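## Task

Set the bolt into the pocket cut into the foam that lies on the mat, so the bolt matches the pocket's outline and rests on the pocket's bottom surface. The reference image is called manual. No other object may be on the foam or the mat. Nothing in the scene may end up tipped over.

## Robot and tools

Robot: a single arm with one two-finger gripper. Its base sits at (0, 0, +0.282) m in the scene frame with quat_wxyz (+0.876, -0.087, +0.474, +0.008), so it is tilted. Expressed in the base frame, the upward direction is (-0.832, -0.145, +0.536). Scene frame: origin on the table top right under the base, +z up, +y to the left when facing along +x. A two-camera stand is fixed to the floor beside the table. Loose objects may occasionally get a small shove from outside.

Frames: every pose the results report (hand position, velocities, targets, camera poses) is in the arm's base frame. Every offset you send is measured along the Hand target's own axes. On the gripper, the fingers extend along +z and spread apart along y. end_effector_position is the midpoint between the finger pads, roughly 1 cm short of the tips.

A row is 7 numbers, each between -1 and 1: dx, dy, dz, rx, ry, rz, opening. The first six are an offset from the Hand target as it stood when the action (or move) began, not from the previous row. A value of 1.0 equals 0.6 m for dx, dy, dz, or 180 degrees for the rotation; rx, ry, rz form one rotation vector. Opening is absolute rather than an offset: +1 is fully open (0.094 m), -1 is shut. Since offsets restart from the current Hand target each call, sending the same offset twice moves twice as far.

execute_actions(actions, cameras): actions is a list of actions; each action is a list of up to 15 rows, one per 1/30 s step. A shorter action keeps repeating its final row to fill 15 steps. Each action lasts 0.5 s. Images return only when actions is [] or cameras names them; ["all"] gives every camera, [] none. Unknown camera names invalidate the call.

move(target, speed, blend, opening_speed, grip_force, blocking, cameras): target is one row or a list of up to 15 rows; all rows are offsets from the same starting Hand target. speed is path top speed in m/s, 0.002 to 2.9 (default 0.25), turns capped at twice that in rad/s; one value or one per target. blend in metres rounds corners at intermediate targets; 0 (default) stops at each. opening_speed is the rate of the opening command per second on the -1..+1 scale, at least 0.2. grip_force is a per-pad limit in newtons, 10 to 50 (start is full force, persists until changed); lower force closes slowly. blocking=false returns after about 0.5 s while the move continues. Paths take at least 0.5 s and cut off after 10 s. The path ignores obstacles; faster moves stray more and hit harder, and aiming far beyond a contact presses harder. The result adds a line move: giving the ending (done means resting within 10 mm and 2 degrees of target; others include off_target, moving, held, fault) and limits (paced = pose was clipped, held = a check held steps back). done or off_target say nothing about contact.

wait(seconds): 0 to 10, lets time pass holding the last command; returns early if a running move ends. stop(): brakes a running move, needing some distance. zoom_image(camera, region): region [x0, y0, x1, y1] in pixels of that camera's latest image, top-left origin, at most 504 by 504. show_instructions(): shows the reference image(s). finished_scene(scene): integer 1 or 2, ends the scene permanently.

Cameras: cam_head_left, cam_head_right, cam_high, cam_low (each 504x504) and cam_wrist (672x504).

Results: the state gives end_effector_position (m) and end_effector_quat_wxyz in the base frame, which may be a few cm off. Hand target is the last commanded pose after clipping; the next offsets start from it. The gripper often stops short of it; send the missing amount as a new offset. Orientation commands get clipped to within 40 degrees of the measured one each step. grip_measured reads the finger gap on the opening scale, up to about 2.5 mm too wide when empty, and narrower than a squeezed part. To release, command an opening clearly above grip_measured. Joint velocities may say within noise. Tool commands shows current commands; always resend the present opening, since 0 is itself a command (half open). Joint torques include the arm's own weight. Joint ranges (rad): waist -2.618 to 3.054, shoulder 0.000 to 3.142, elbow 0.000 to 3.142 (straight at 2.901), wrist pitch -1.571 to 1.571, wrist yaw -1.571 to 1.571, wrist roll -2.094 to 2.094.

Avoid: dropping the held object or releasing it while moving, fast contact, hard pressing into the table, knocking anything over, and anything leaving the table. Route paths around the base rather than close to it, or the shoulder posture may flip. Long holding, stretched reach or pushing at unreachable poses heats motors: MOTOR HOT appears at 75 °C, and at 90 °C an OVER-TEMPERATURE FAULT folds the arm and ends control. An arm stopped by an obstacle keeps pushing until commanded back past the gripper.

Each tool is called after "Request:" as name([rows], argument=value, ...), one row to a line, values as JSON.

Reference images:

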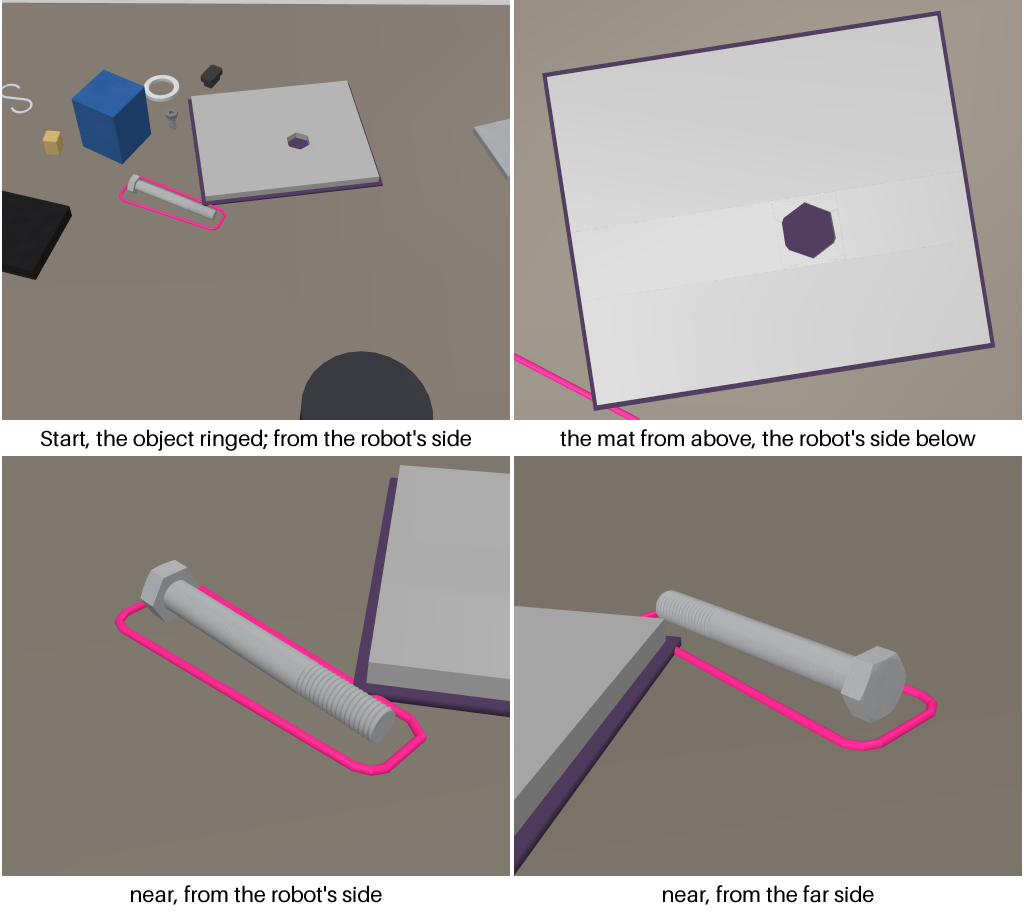

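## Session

Request:
execute_actions(actions=[])

Request:
zoom_image(camera="cam_high", region=[200, 240, 480, 420])

Request:
zoom_image(camera="cam_head_left", region=[160, 220, 380, 420])

Request:
zoom_image(camera="cam_low", region=[60, 200, 320, 360])

Scene clock: 0.00 s.
end_effector_position=(+0.1137, -0.3707, +0.2356) grip_measured=+1.000 end_effector_quat_wxyz=(+0.717, +0.493, +0.479, -0.115)
Joint positions: [-1.53 1.313 0.422 0.957 -0.57 0.677 0.094]
Joint velocities: within noise
Joint torques (N m): no reading
Heat: 30 °C.
Hand target: +0.1087, -0.3731, +0.2382; +0.718, +0.496, +0.473, -0.123
Tool commands: gripper/opening=+1.0

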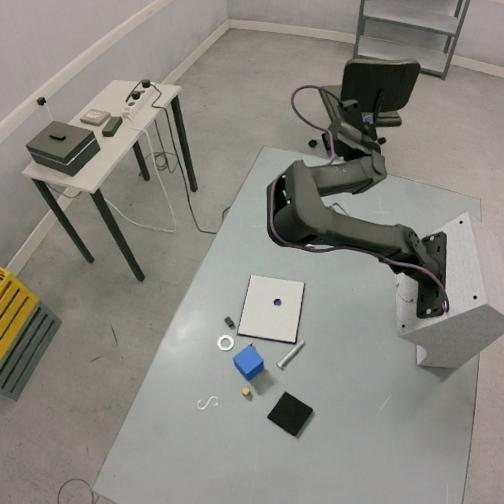

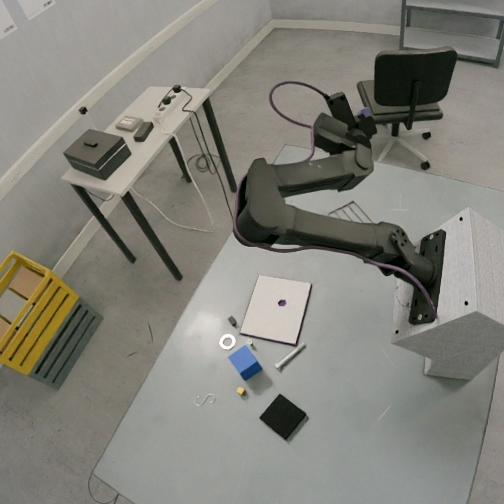

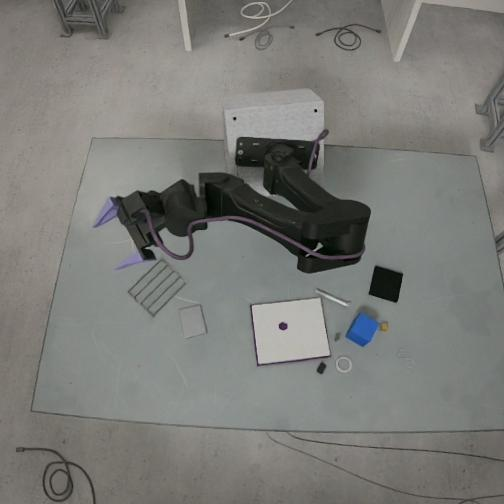

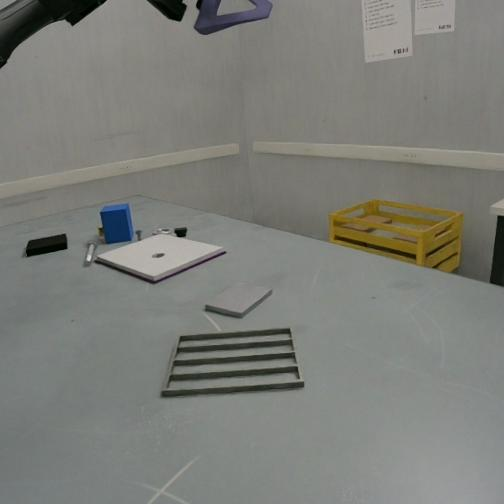

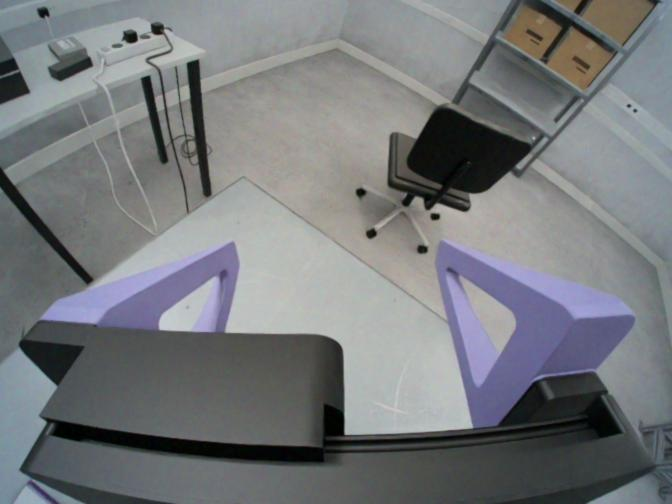

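Scaled by 1.800 from the camera's 504x504 image, which has a finer 720x720 frame.

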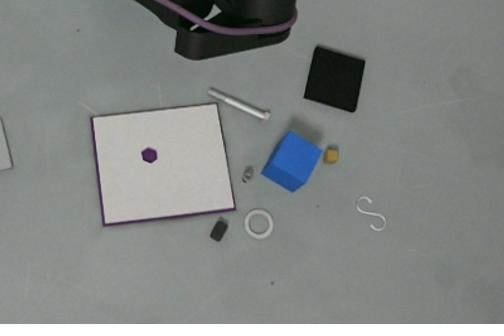

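Scaled by 2.291 from the camera's 504x504 image, which has a finer 720x720 frame.

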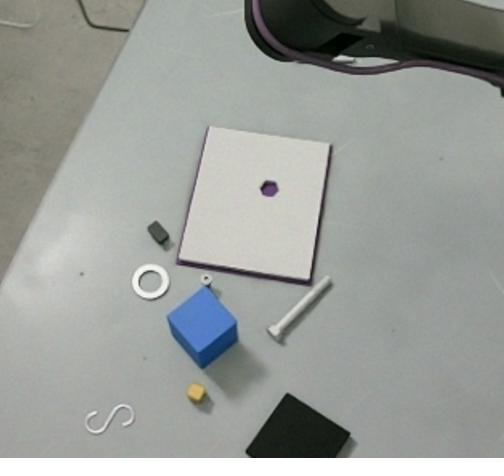

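Scaled by 1.938 from the camera's 504x504 image, which has a finer 720x720 frame.

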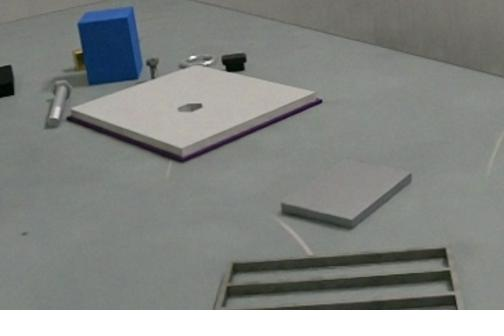

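Request:
move([
  [0.2808, 0.4608, -0.1023, -0.308, -0.0106, -0.162, 1.0],
  [0.458, 0.5015, -0.6038, -0.6155, -0.0212, -0.3241, 1.0],
], speed=0.3, blend=[0.08, 0], cameras=["all"])

Request:
zoom_image(camera="cam_wrist", region=[200, 100, 470, 330])

Scene clock: 9.87 s.
end_effector_position=(+0.2456, +0.1493, +0.1697) grip_measured=+1.000 end_effector_quat_wxyz=(+0.678, -0.531, +0.508, +0.009)
Joint positions: [0.136 0.74 0.07 0.567 -0.682 -0.858 0.094]
Joint torques (N m): [1.1 -5.14 2.99 0.61 -0.28 -0.1]
Heat: 30 °C.
Hand target: +0.2448, +0.1513, +0.1762; +0.682, -0.534, +0.499, +0.005
Off the commanded pose: 0.007 m, 1 deg.
move: done

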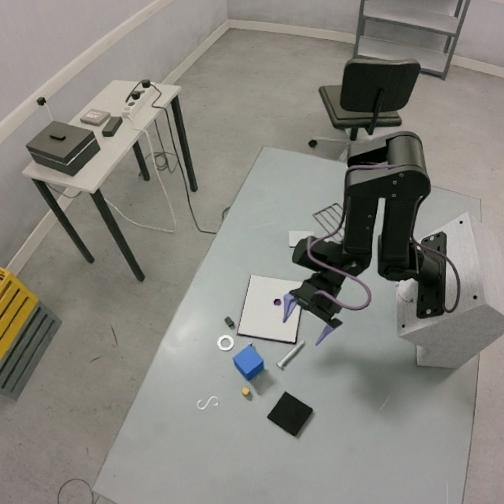

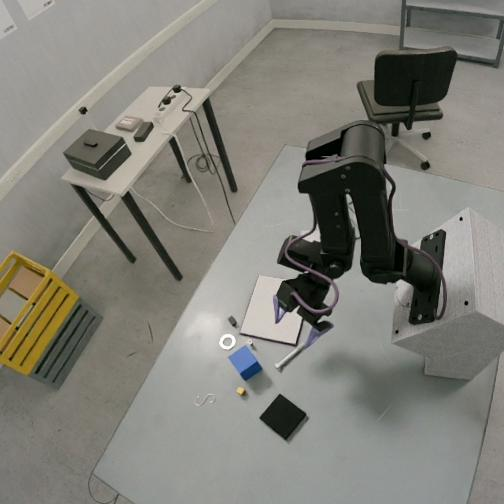

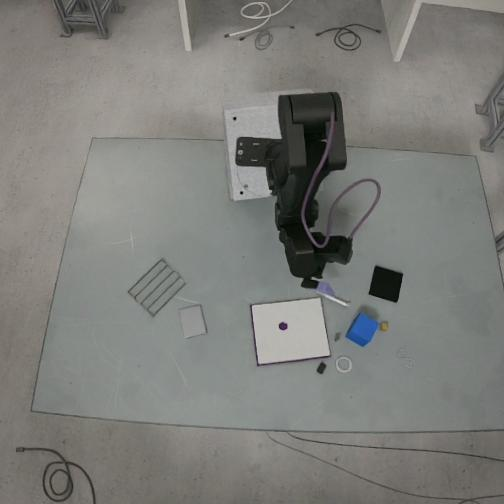

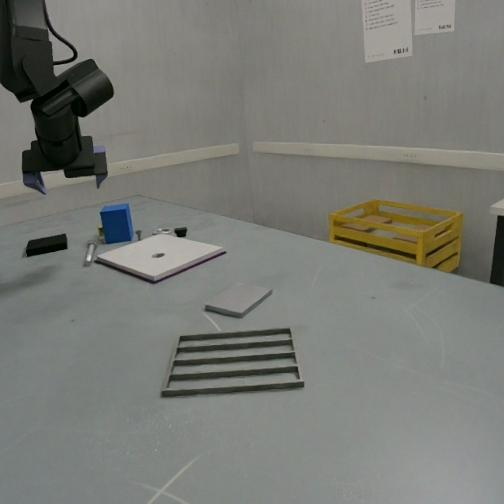

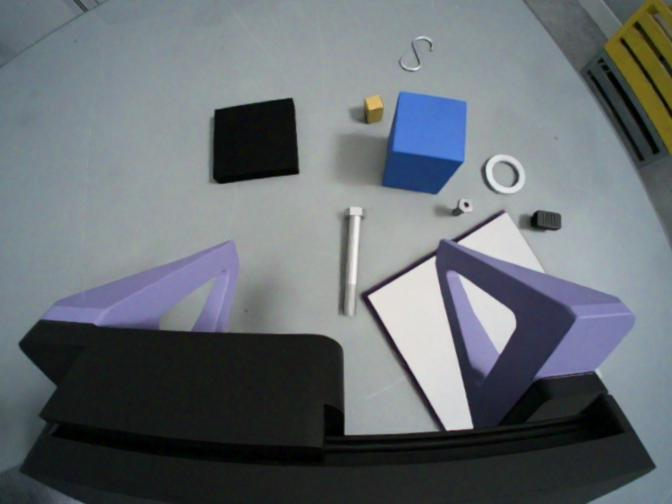

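Scaled by 1.867 from the camera's 672x504 image, which has a finer 960x720 frame.

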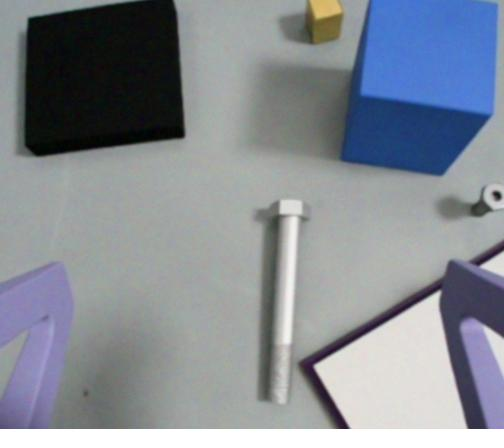

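Request:
move(target=[0.0718, -0.0108, 0.1518, 0.0137, -0.0166, 0.013, -0.3], speed=0.12, cameras=["cam_wrist", "cam_high"])

Request:
zoom_image(camera="cam_wrist", region=[270, 130, 420, 340])

Scene clock: 13.70 s.
end_effector_position=(+0.3307, +0.1888, +0.1501) grip_measured=-0.298 end_effector_quat_wxyz=(+0.710, -0.508, +0.487, +0.014)
Joint positions: [0.259 1.68 0.262 1.427 -0.566 -0.782 0.033]
Joint torques (N m): [1.76 -4.59 -1.94 0.95 -0.26 0.12]
Heat: 30 °C.
Hand target: +0.3314, +0.1927, +0.1449; +0.706, -0.509, +0.492, +0.022
Off the commanded pose: 0.006 m, 1 deg.
move: done
Images, in order (width x height): cam_high 504x504, cam_wrist 672x504.

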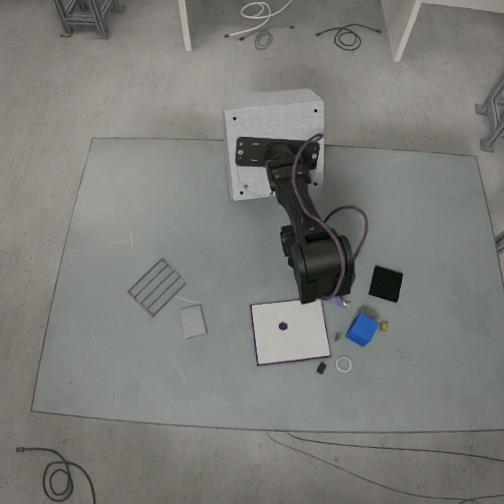

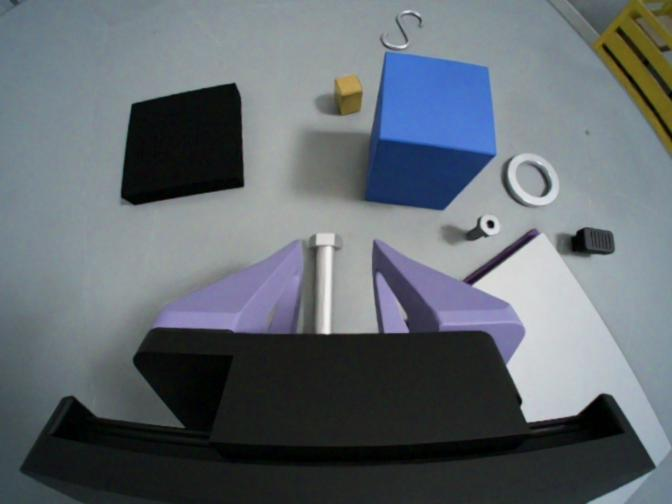

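Scaled by 2.400 from the camera's 672x504 image, which has a finer 960x720 frame.

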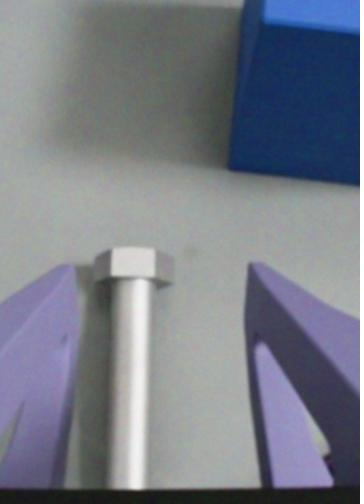

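Request:
move(target=[0.044, 0.0095, 0.0282, 0, 0, 0, -0.4], speed=0.08, cameras=["cam_wrist"])

Request:
zoom_image(camera="cam_wrist", region=[270, 160, 410, 340])

Scene clock: 16.07 s.
end_effector_position=(+0.3522, +0.1945, +0.1275) grip_measured=-0.398 end_effector_quat_wxyz=(+0.709, -0.508, +0.488, +0.014)
Joint positions: [0.259 1.888 0.339 1.557 -0.566 -0.782 0.028]
Joint torques (N m): [0.69 -4.75 -2.63 0.96 -0.37 0.12]
Heat: 30 °C.
Hand target: +0.3533, +0.1955, +0.1219; +0.706, -0.509, +0.492, +0.022
Off the commanded pose: 0.006 m, 1 deg.
move: done
Images, in order (width x height): cam_wrist 672x504.

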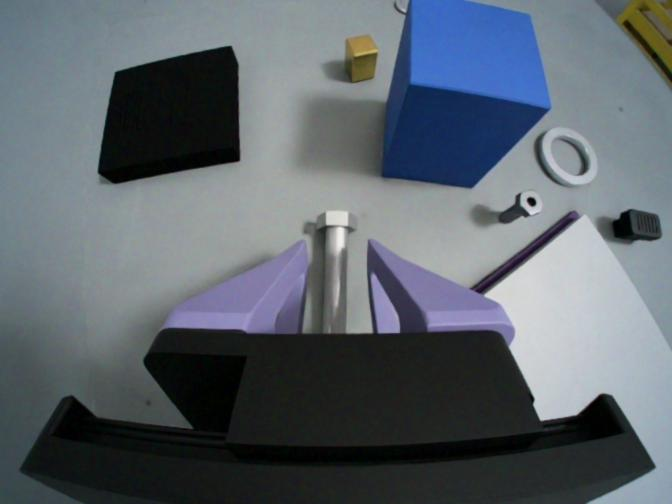

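Scaled by 2.800 from the camera's 672x504 image, which has a finer 960x720 frame.

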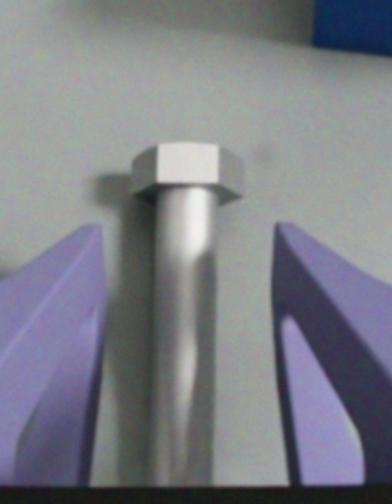

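Request:
move(target=[0.0292, 0.0007, 0.0102, 0, 0.0167, 0, -0.4], speed=0.06, cameras=["cam_wrist"])

Request:
zoom_image(camera="cam_wrist", region=[270, 160, 410, 340])

Scene clock: 17.73 s.
end_effector_position=(+0.3624, +0.1942, +0.1196) grip_measured=-0.398 end_effector_quat_wxyz=(+0.702, -0.507, +0.500, +0.010)
Joint positions: [0.259 1.92 0.371 1.534 -0.547 -0.786 0.028]
Joint torques (N m): [0.29 -4.7 -2.58 0.73 -0.28 -0.08]
Heat: 30 °C.
Hand target: +0.3663, +0.1920, +0.1091; +0.693, -0.509, +0.510, +0.009
Off the commanded pose: 0.011 m, 2 deg.
move: off_target
Images, in order (width x height): cam_wrist 672x504.

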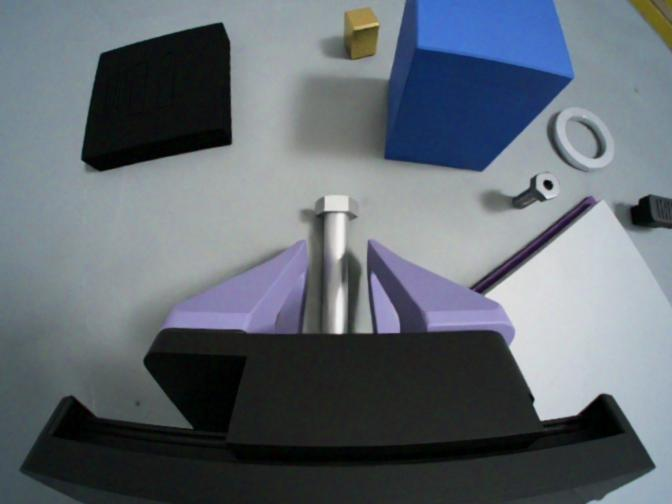

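Scaled by 2.800 from the camera's 672x504 image, which has a finer 960x720 frame.

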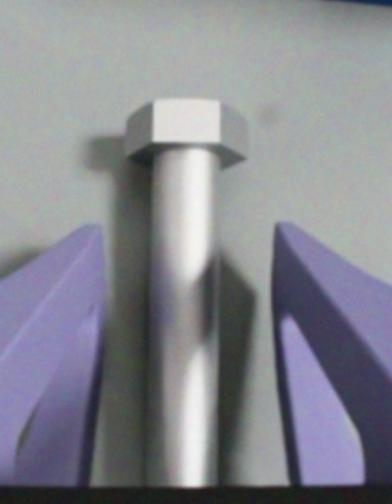

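Request:
move(target=[0.0082, 0, 0.0012, 0, 0, 0, -0.4], speed=0.06, cameras=["cam_wrist"])

Request:
zoom_image(camera="cam_wrist", region=[270, 160, 410, 340])

Scene clock: 19.80 s.
end_effector_position=(+0.3660, +0.1919, +0.1134) grip_measured=-0.398 end_effector_quat_wxyz=(+0.698, -0.506, +0.506, +0.009)
Joint positions: [0.252 1.944 0.38 1.536 -0.546 -0.788 0.028]
Joint torques (N m): [0.1 -4.53 -2.59 0.86 -0.35 -0.1]
Heat: 30 °C.
Hand target: +0.3691, +0.1901, +0.1056; +0.693, -0.509, +0.510, +0.009
Off the commanded pose: 0.009 m, 1 deg.
move: done
Images, in order (width x height): cam_wrist 672x504.

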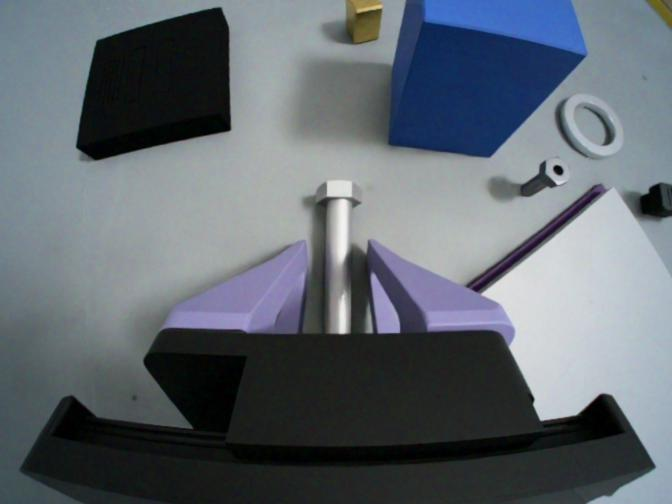

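Scaled by 2.800 from the camera's 672x504 image, which has a finer 960x720 frame.

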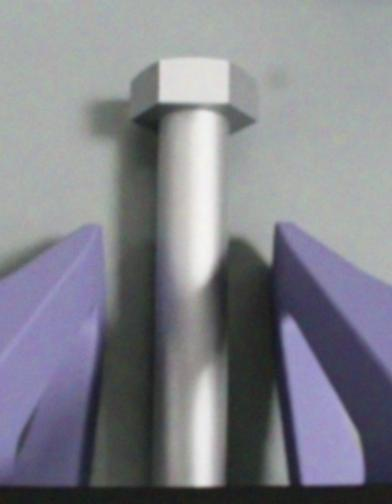

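Request:
move(target=[0, 0, 0, 0, 0, 0, -0.95], opening_speed=0.25, grip_force=50, cameras=["cam_wrist"])

Request:
zoom_image(camera="cam_wrist", region=[270, 160, 410, 340])

Scene clock: 22.63 s.
end_effector_position=(+0.3660, +0.1919, +0.1134) grip_measured=-0.773 end_effector_quat_wxyz=(+0.698, -0.506, +0.506, +0.009)
Joint positions: [0.252 1.945 0.38 1.537 -0.546 -0.788 0.011]
Joint torques (N m): [0.08 -4.56 -2.54 0.83 -0.34 -0.09]
Heat: 30 °C.
Hand target: +0.3691, +0.1901, +0.1054; +0.693, -0.509, +0.511, +0.009
Off the commanded pose: 0.009 m, 1 deg.
move: done
Images, in order (width x height): cam_wrist 672x504.

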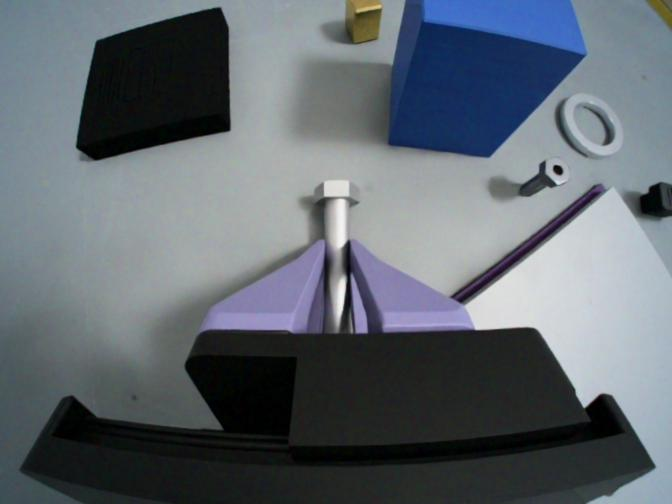

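Scaled by 2.800 from the camera's 672x504 image, which has a finer 960x720 frame.

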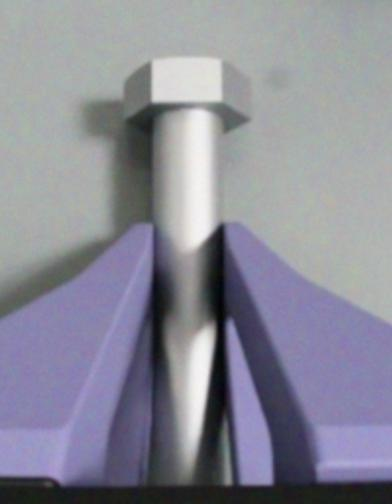

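Request:
move([
  [-0.0743, -0.0033, -0.0672, 0, 0, 0, -0.95],
  [0.0187, -0.077, -0.304, 0, 0, 0, -0.95],
], speed=[0.1, 0.2], blend=[0.02, 0], cameras=["cam_wrist", "cam_low", "cam_high"])

Request:
zoom_image(camera="cam_wrist", region=[400, 170, 560, 330])

Scene clock: 26.27 s.
end_effector_position=(+0.2781, +0.0282, +0.1352) grip_measured=-0.773 end_effector_quat_wxyz=(+0.697, -0.491, +0.522, -0.005)
Joint positions: [-0.58 1.534 0.104 1.315 -1.327 -0.874 0.011]
Joint torques (N m): [-1.81 -4.6 -1.78 0.6 -0.33 0.03]
Heat: 30 °C.
Hand target: +0.2775, +0.0288, +0.1357; +0.698, -0.493, +0.520, -0.004 (not the last commanded pose)
Off the commanded pose: 0.008 m, 3 deg.
move: held (a check stopped the path); limits=held
pose unreachable: on one or more control steps of this call, first in action 0 (counted from 0), an arm could not follow its commanded pose, so it was not sent that pose on those steps. It may still have moved: this result reports where it is.
cause: moving toward the commanded pose would bring two parts of the arm too close to each other (its wrist (the part past joint 4) and its wrist camera, with joints 5 (wrist yaw) and 6 (wrist roll) between them, 5 mm apart when it was first held).
Images, in order (width x height): cam_high 504x504, cam_low 504x504, cam_wrist 672x504.

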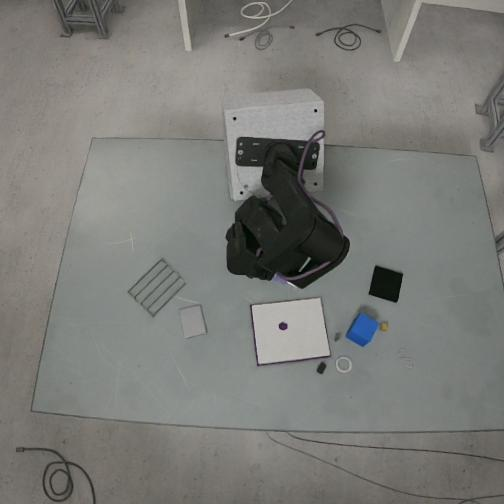

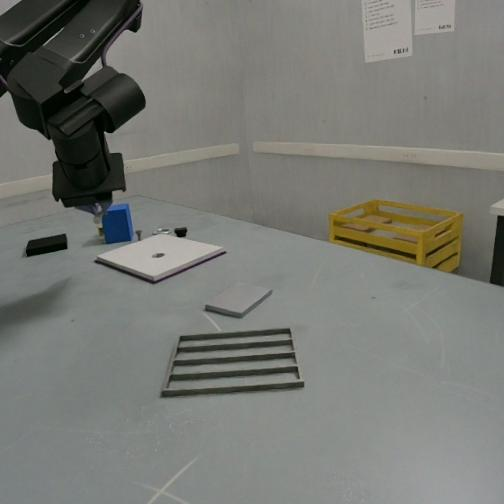

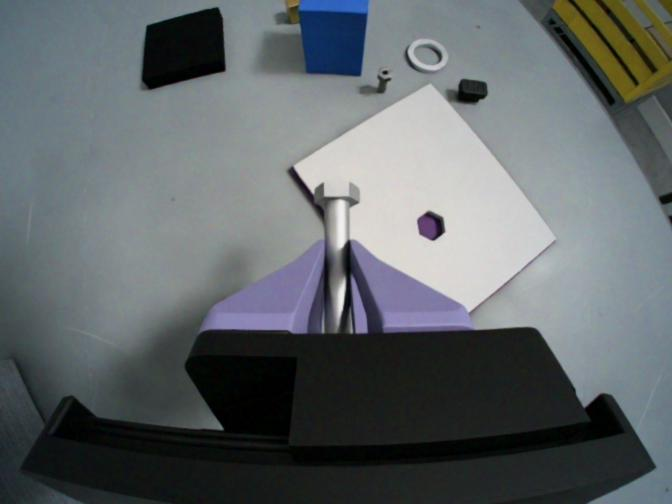

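Scaled by 3.150 from the camera's 672x504 image, which has a finer 960x720 frame.

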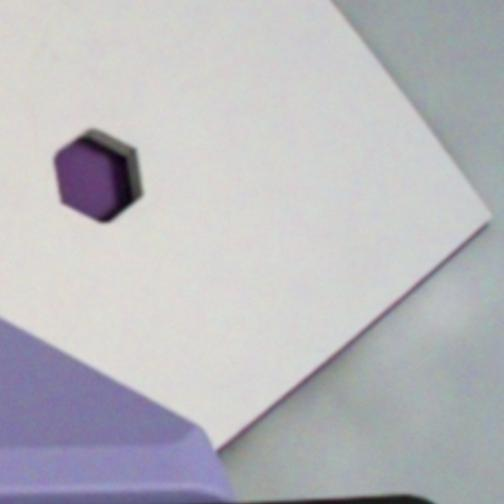

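Request:
move(target=[-0.0527, -0.12, 0.0772, -0.012, 0.4964, 0.1572, -0.95], speed=0.3, cameras=["all"])

Scene clock: 37.97 s.
end_effector_position=(+0.3320, +0.0393, +0.2107) grip_measured=-0.773 end_effector_quat_wxyz=(+0.122, -0.230, +0.949, -0.175)
Joint positions: [0.31 1.605 1.607 -1.343 0.367 -0.209 0.011]
Joint torques (N m): [1.46 -9.11 5.08 -1.12 0.2 0.13]
Heat: 30 °C.
Hand target: +0.3333, +0.0398, +0.2071; +0.108, -0.231, +0.949, -0.183
Off the commanded pose: 0.004 m, 2 deg.
move: done

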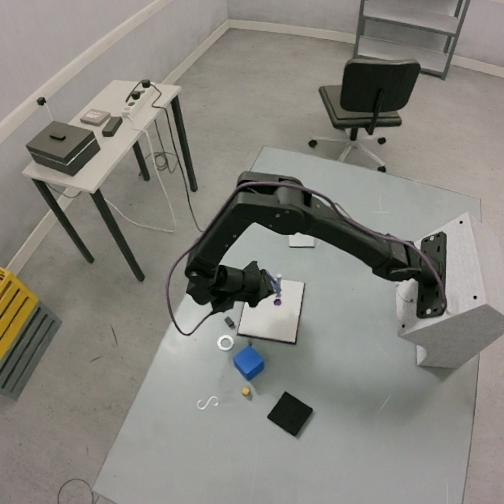

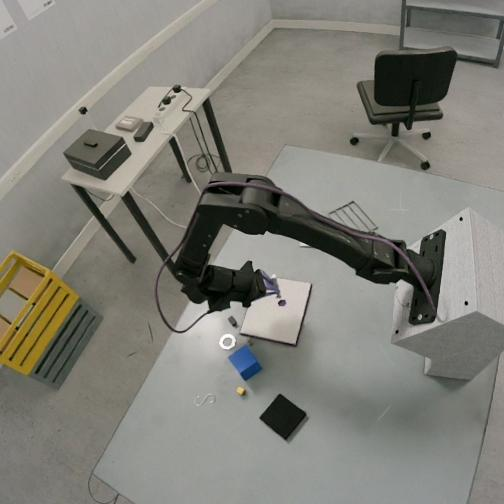

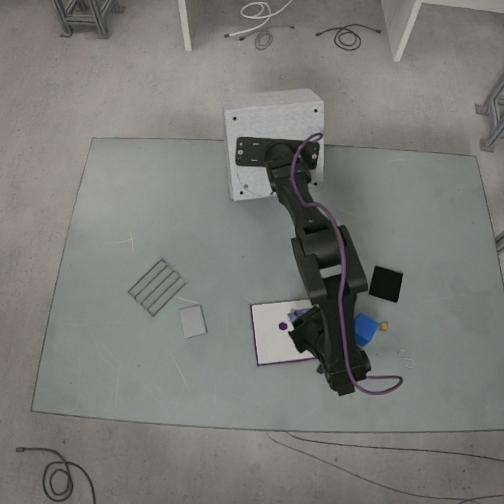

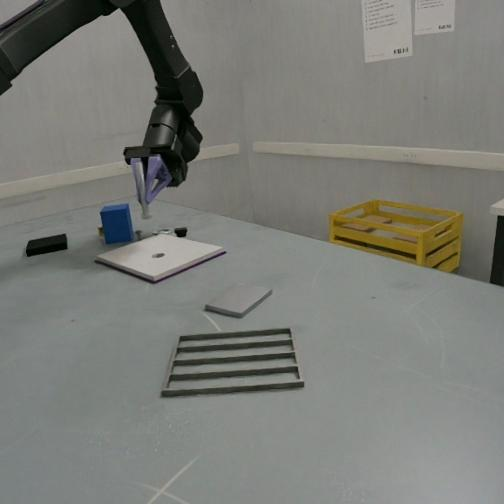

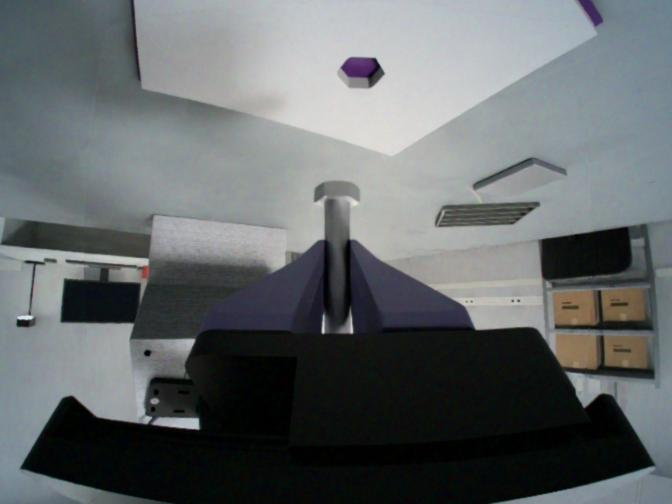

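Request:
zoom_image(camera="cam_wrist", region=[260, 30, 440, 340])

Request:
zoom_image(camera="cam_low", region=[90, 140, 240, 290])

Request:
zoom_image(camera="cam_high", region=[240, 290, 330, 380])

Scaled by 1.626 from the camera's 672x504 image, which has a finer 960x720 frame.

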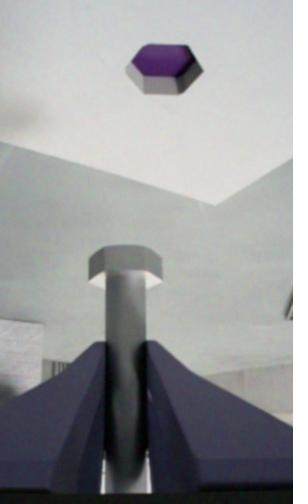

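Scaled by 3.360 from the camera's 504x504 image, which has a finer 720x720 frame.

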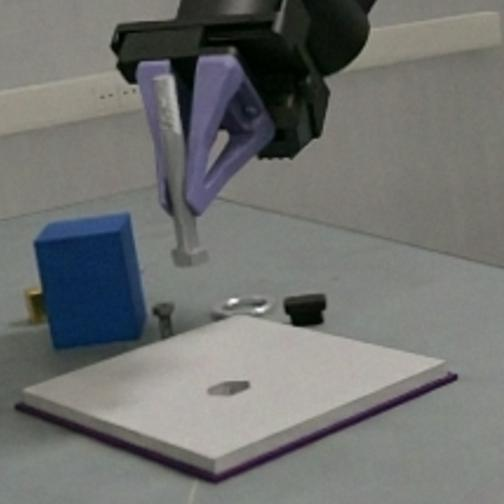

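Scaled by 5.600 from the camera's 504x504 image, which has a finer 720x720 frame.

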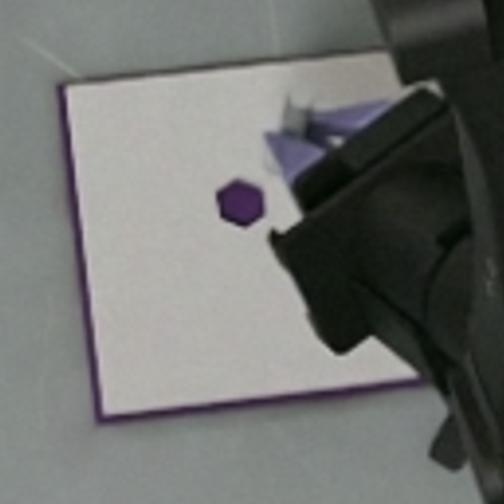

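Request:
move(target=[-0.0475, -0.0202, 0.054, 0, 0.01, 0, -0.95], speed=0.12, cameras=["cam_wrist", "cam_low", "cam_high"])

Request:
zoom_image(camera="cam_wrist", region=[250, 60, 430, 340])

Request:
zoom_image(camera="cam_low", region=[90, 140, 240, 290])

Scene clock: 42.70 s.
end_effector_position=(+0.3680, +0.0375, +0.1890) grip_measured=-0.773 end_effector_quat_wxyz=(+0.101, -0.227, +0.952, -0.179)
Joint positions: [0.275 1.759 1.699 -1.312 0.367 -0.23 0.011]
Joint torques (N m): [0.09 -9.84 4.55 -1.06 0.17 -0.09]
Heat: 30 °C.
Hand target: +0.3724, +0.0338, +0.1858; +0.093, -0.228, +0.951, -0.187
Off the commanded pose: 0.007 m, 1 deg.
move: done
Images, in order (width x height): cam_high 504x504, cam_low 504x504, cam_wrist 672x504.

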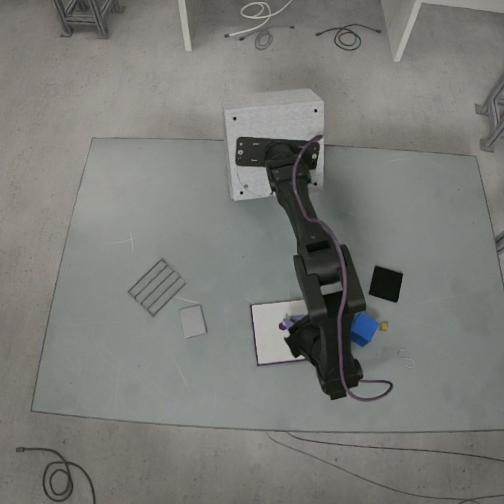

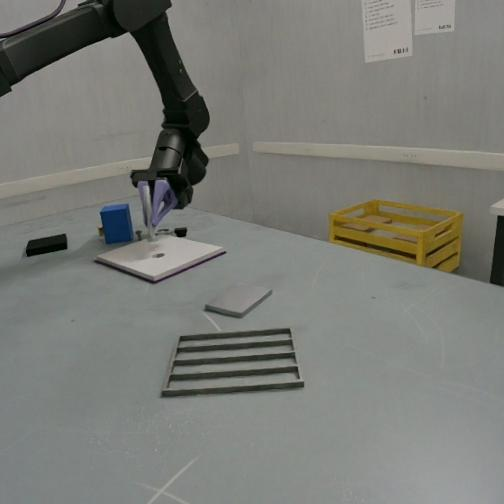

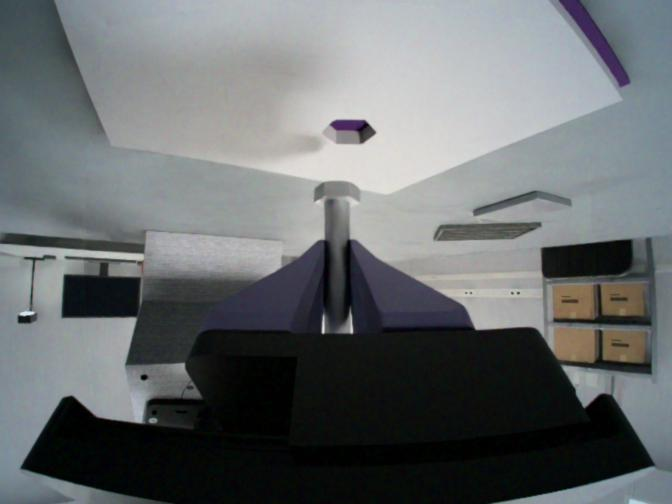

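Scaled by 1.800 from the camera's 672x504 image, which has a finer 960x720 frame.

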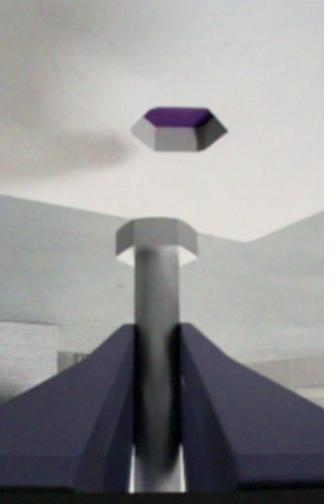

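Scaled by 3.360 from the camera's 504x504 image, which has a finer 720x720 frame.

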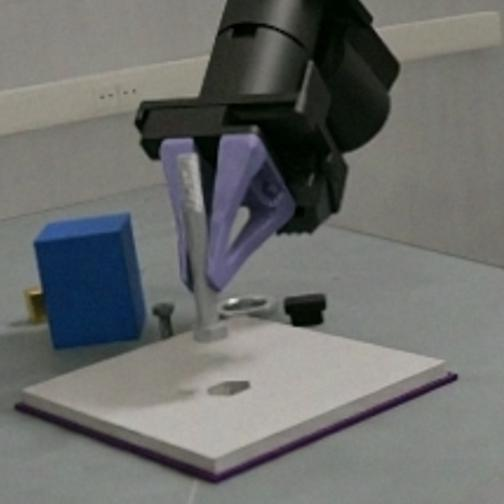

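Request:
zoom_image(camera="cam_high", region=[240, 290, 320, 370])

Request:
zoom_image(camera="cam_low", region=[130, 200, 190, 260])

Scaled by 6.300 from the camera's 504x504 image, which has a finer 720x720 frame.

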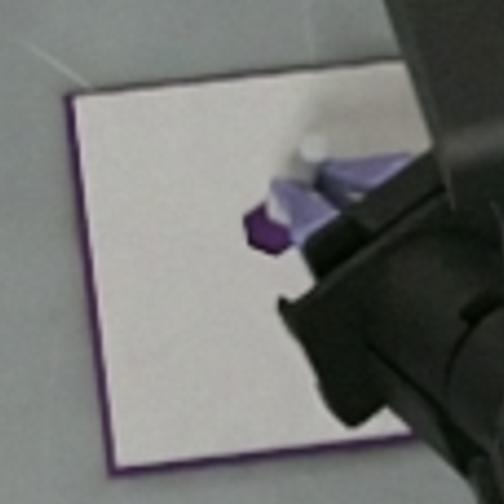

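Scaled by 8.400 from the camera's 504x504 image, which has a finer 720x720 frame.

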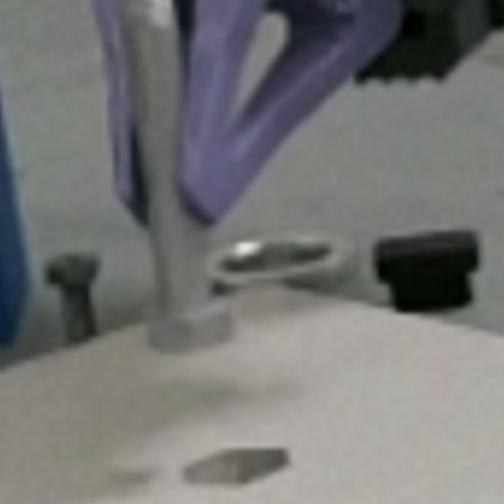

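Request:
move(target=[-0.027, -0.0108, 0.024, 0, -0.002, 0, -0.95], speed=0.08, cameras=["cam_wrist", "cam_low", "cam_high"])

Request:
zoom_image(camera="cam_wrist", region=[260, 100, 420, 260])

Request:
zoom_image(camera="cam_low", region=[130, 210, 190, 270])

Request:
zoom_image(camera="cam_high", region=[260, 300, 310, 350])

Scene clock: 47.30 s.
end_effector_position=(+0.3880, +0.0347, +0.1817) grip_measured=-0.773 end_effector_quat_wxyz=(+0.104, -0.227, +0.951, -0.182)
Joint positions: [0.253 1.82 1.74 -1.278 0.367 -0.256 0.011]
Joint torques (N m): [-0.24 -9.74 4.46 -1.02 0.16 -0.08]
Heat: 30 °C.
Hand target: +0.3929, +0.0315, +0.1767; +0.096, -0.229, +0.951, -0.186
Off the commanded pose: 0.008 m, 1 deg.
move: done
Images, in order (width x height): cam_high 504x504, cam_low 504x504, cam_wrist 672x504.

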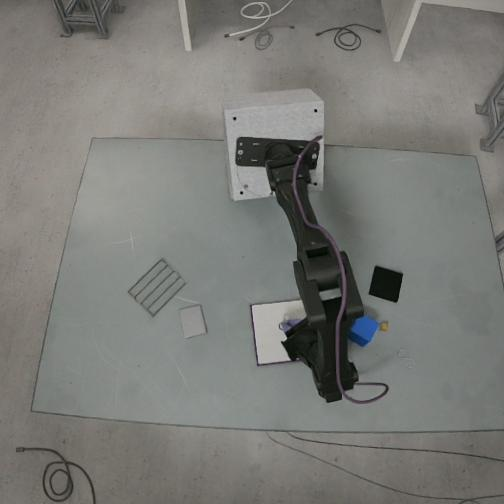

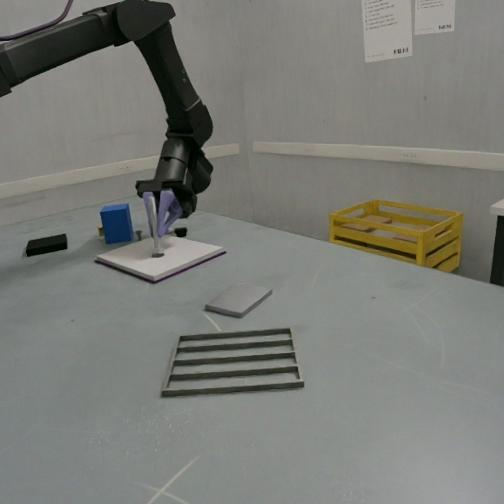

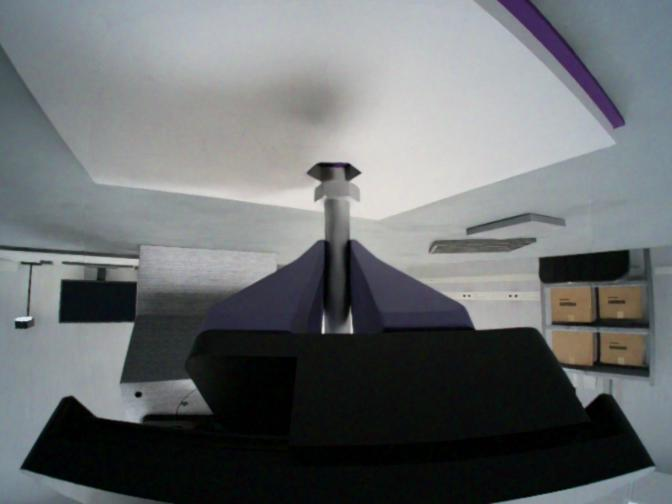

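Scaled by 3.150 from the camera's 672x504 image, which has a finer 960x720 frame.

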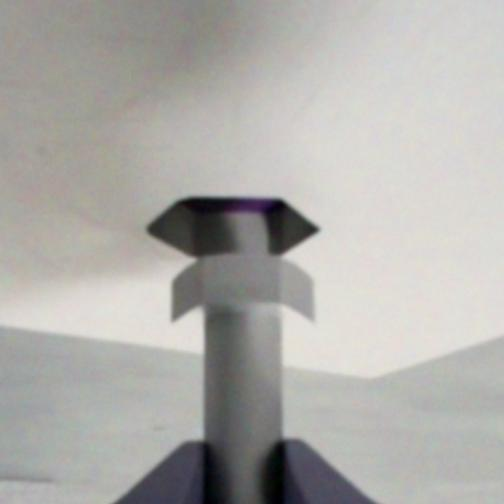

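Scaled by 8.400 from the camera's 504x504 image, which has a finer 720x720 frame.

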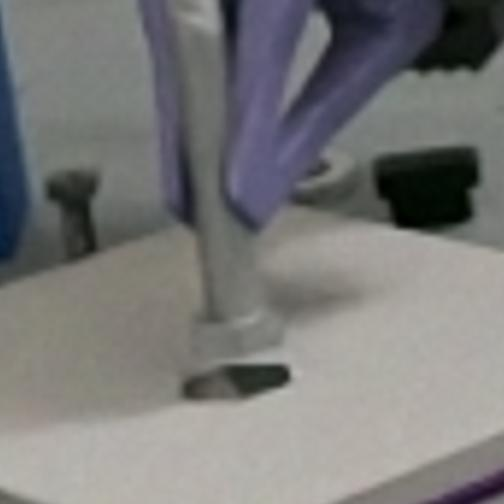

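Scaled by 10.080 from the camera's 504x504 image, which has a finer 720x720 frame.

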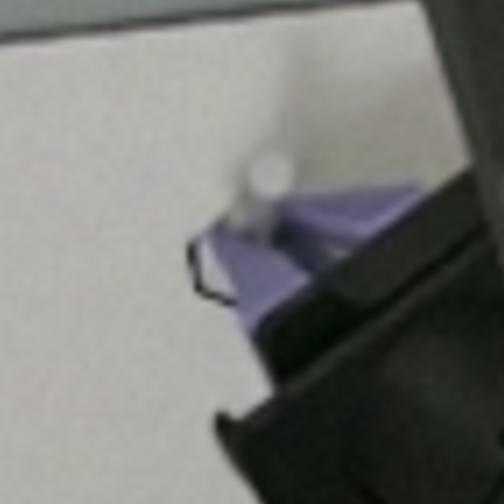

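Request:
move(target=[-0.0132, 0.0025, 0.0115, 0, 0, 0, -0.95], speed=0.04, cameras=["cam_wrist", "cam_low"])

Request:
zoom_image(camera="cam_wrist", region=[280, 130, 400, 250])

Request:
zoom_image(camera="cam_low", region=[130, 220, 180, 270])

Scene clock: 50.70 s.
end_effector_position=(+0.3963, +0.0368, +0.1763) grip_measured=-0.773 end_effector_quat_wxyz=(+0.105, -0.227, +0.951, -0.182)
Joint positions: [0.253 1.851 1.758 -1.264 0.367 -0.256 0.011]
Joint torques (N m): [0.02 -9.7 4.37 -1.04 0.15 -0.07]
Heat: 30 °C.
Hand target: +0.4011, +0.0343, +0.1707; +0.096, -0.229, +0.951, -0.186
Off the commanded pose: 0.008 m, 1 deg.
move: done
Images, in order (width x height): cam_low 504x504, cam_wrist 672x504.

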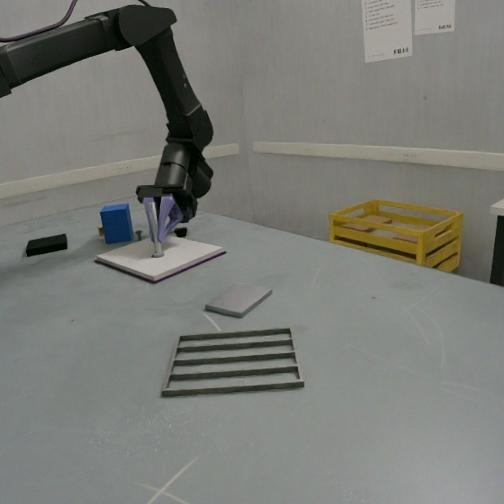

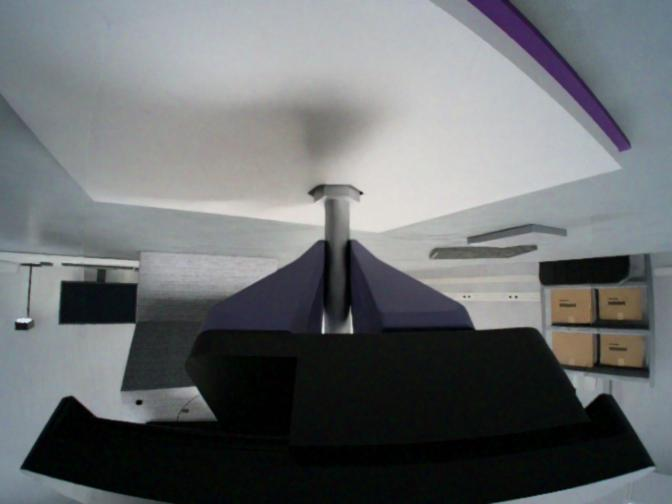

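Scaled by 4.200 from the camera's 672x504 image, which has a finer 960x720 frame.

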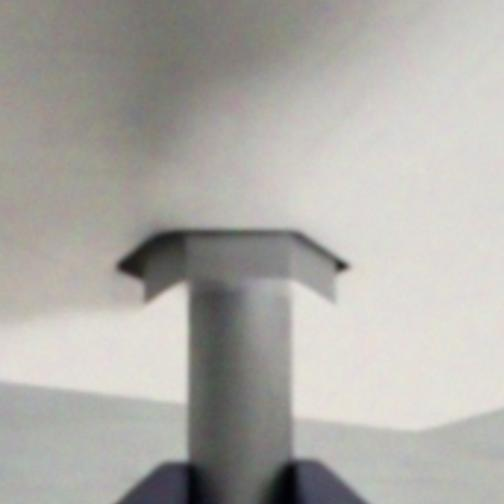

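Scaled by 10.080 from the camera's 504x504 image, which has a finer 720x720 frame.

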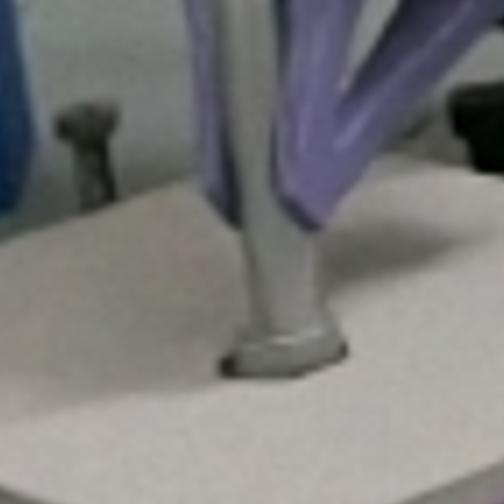

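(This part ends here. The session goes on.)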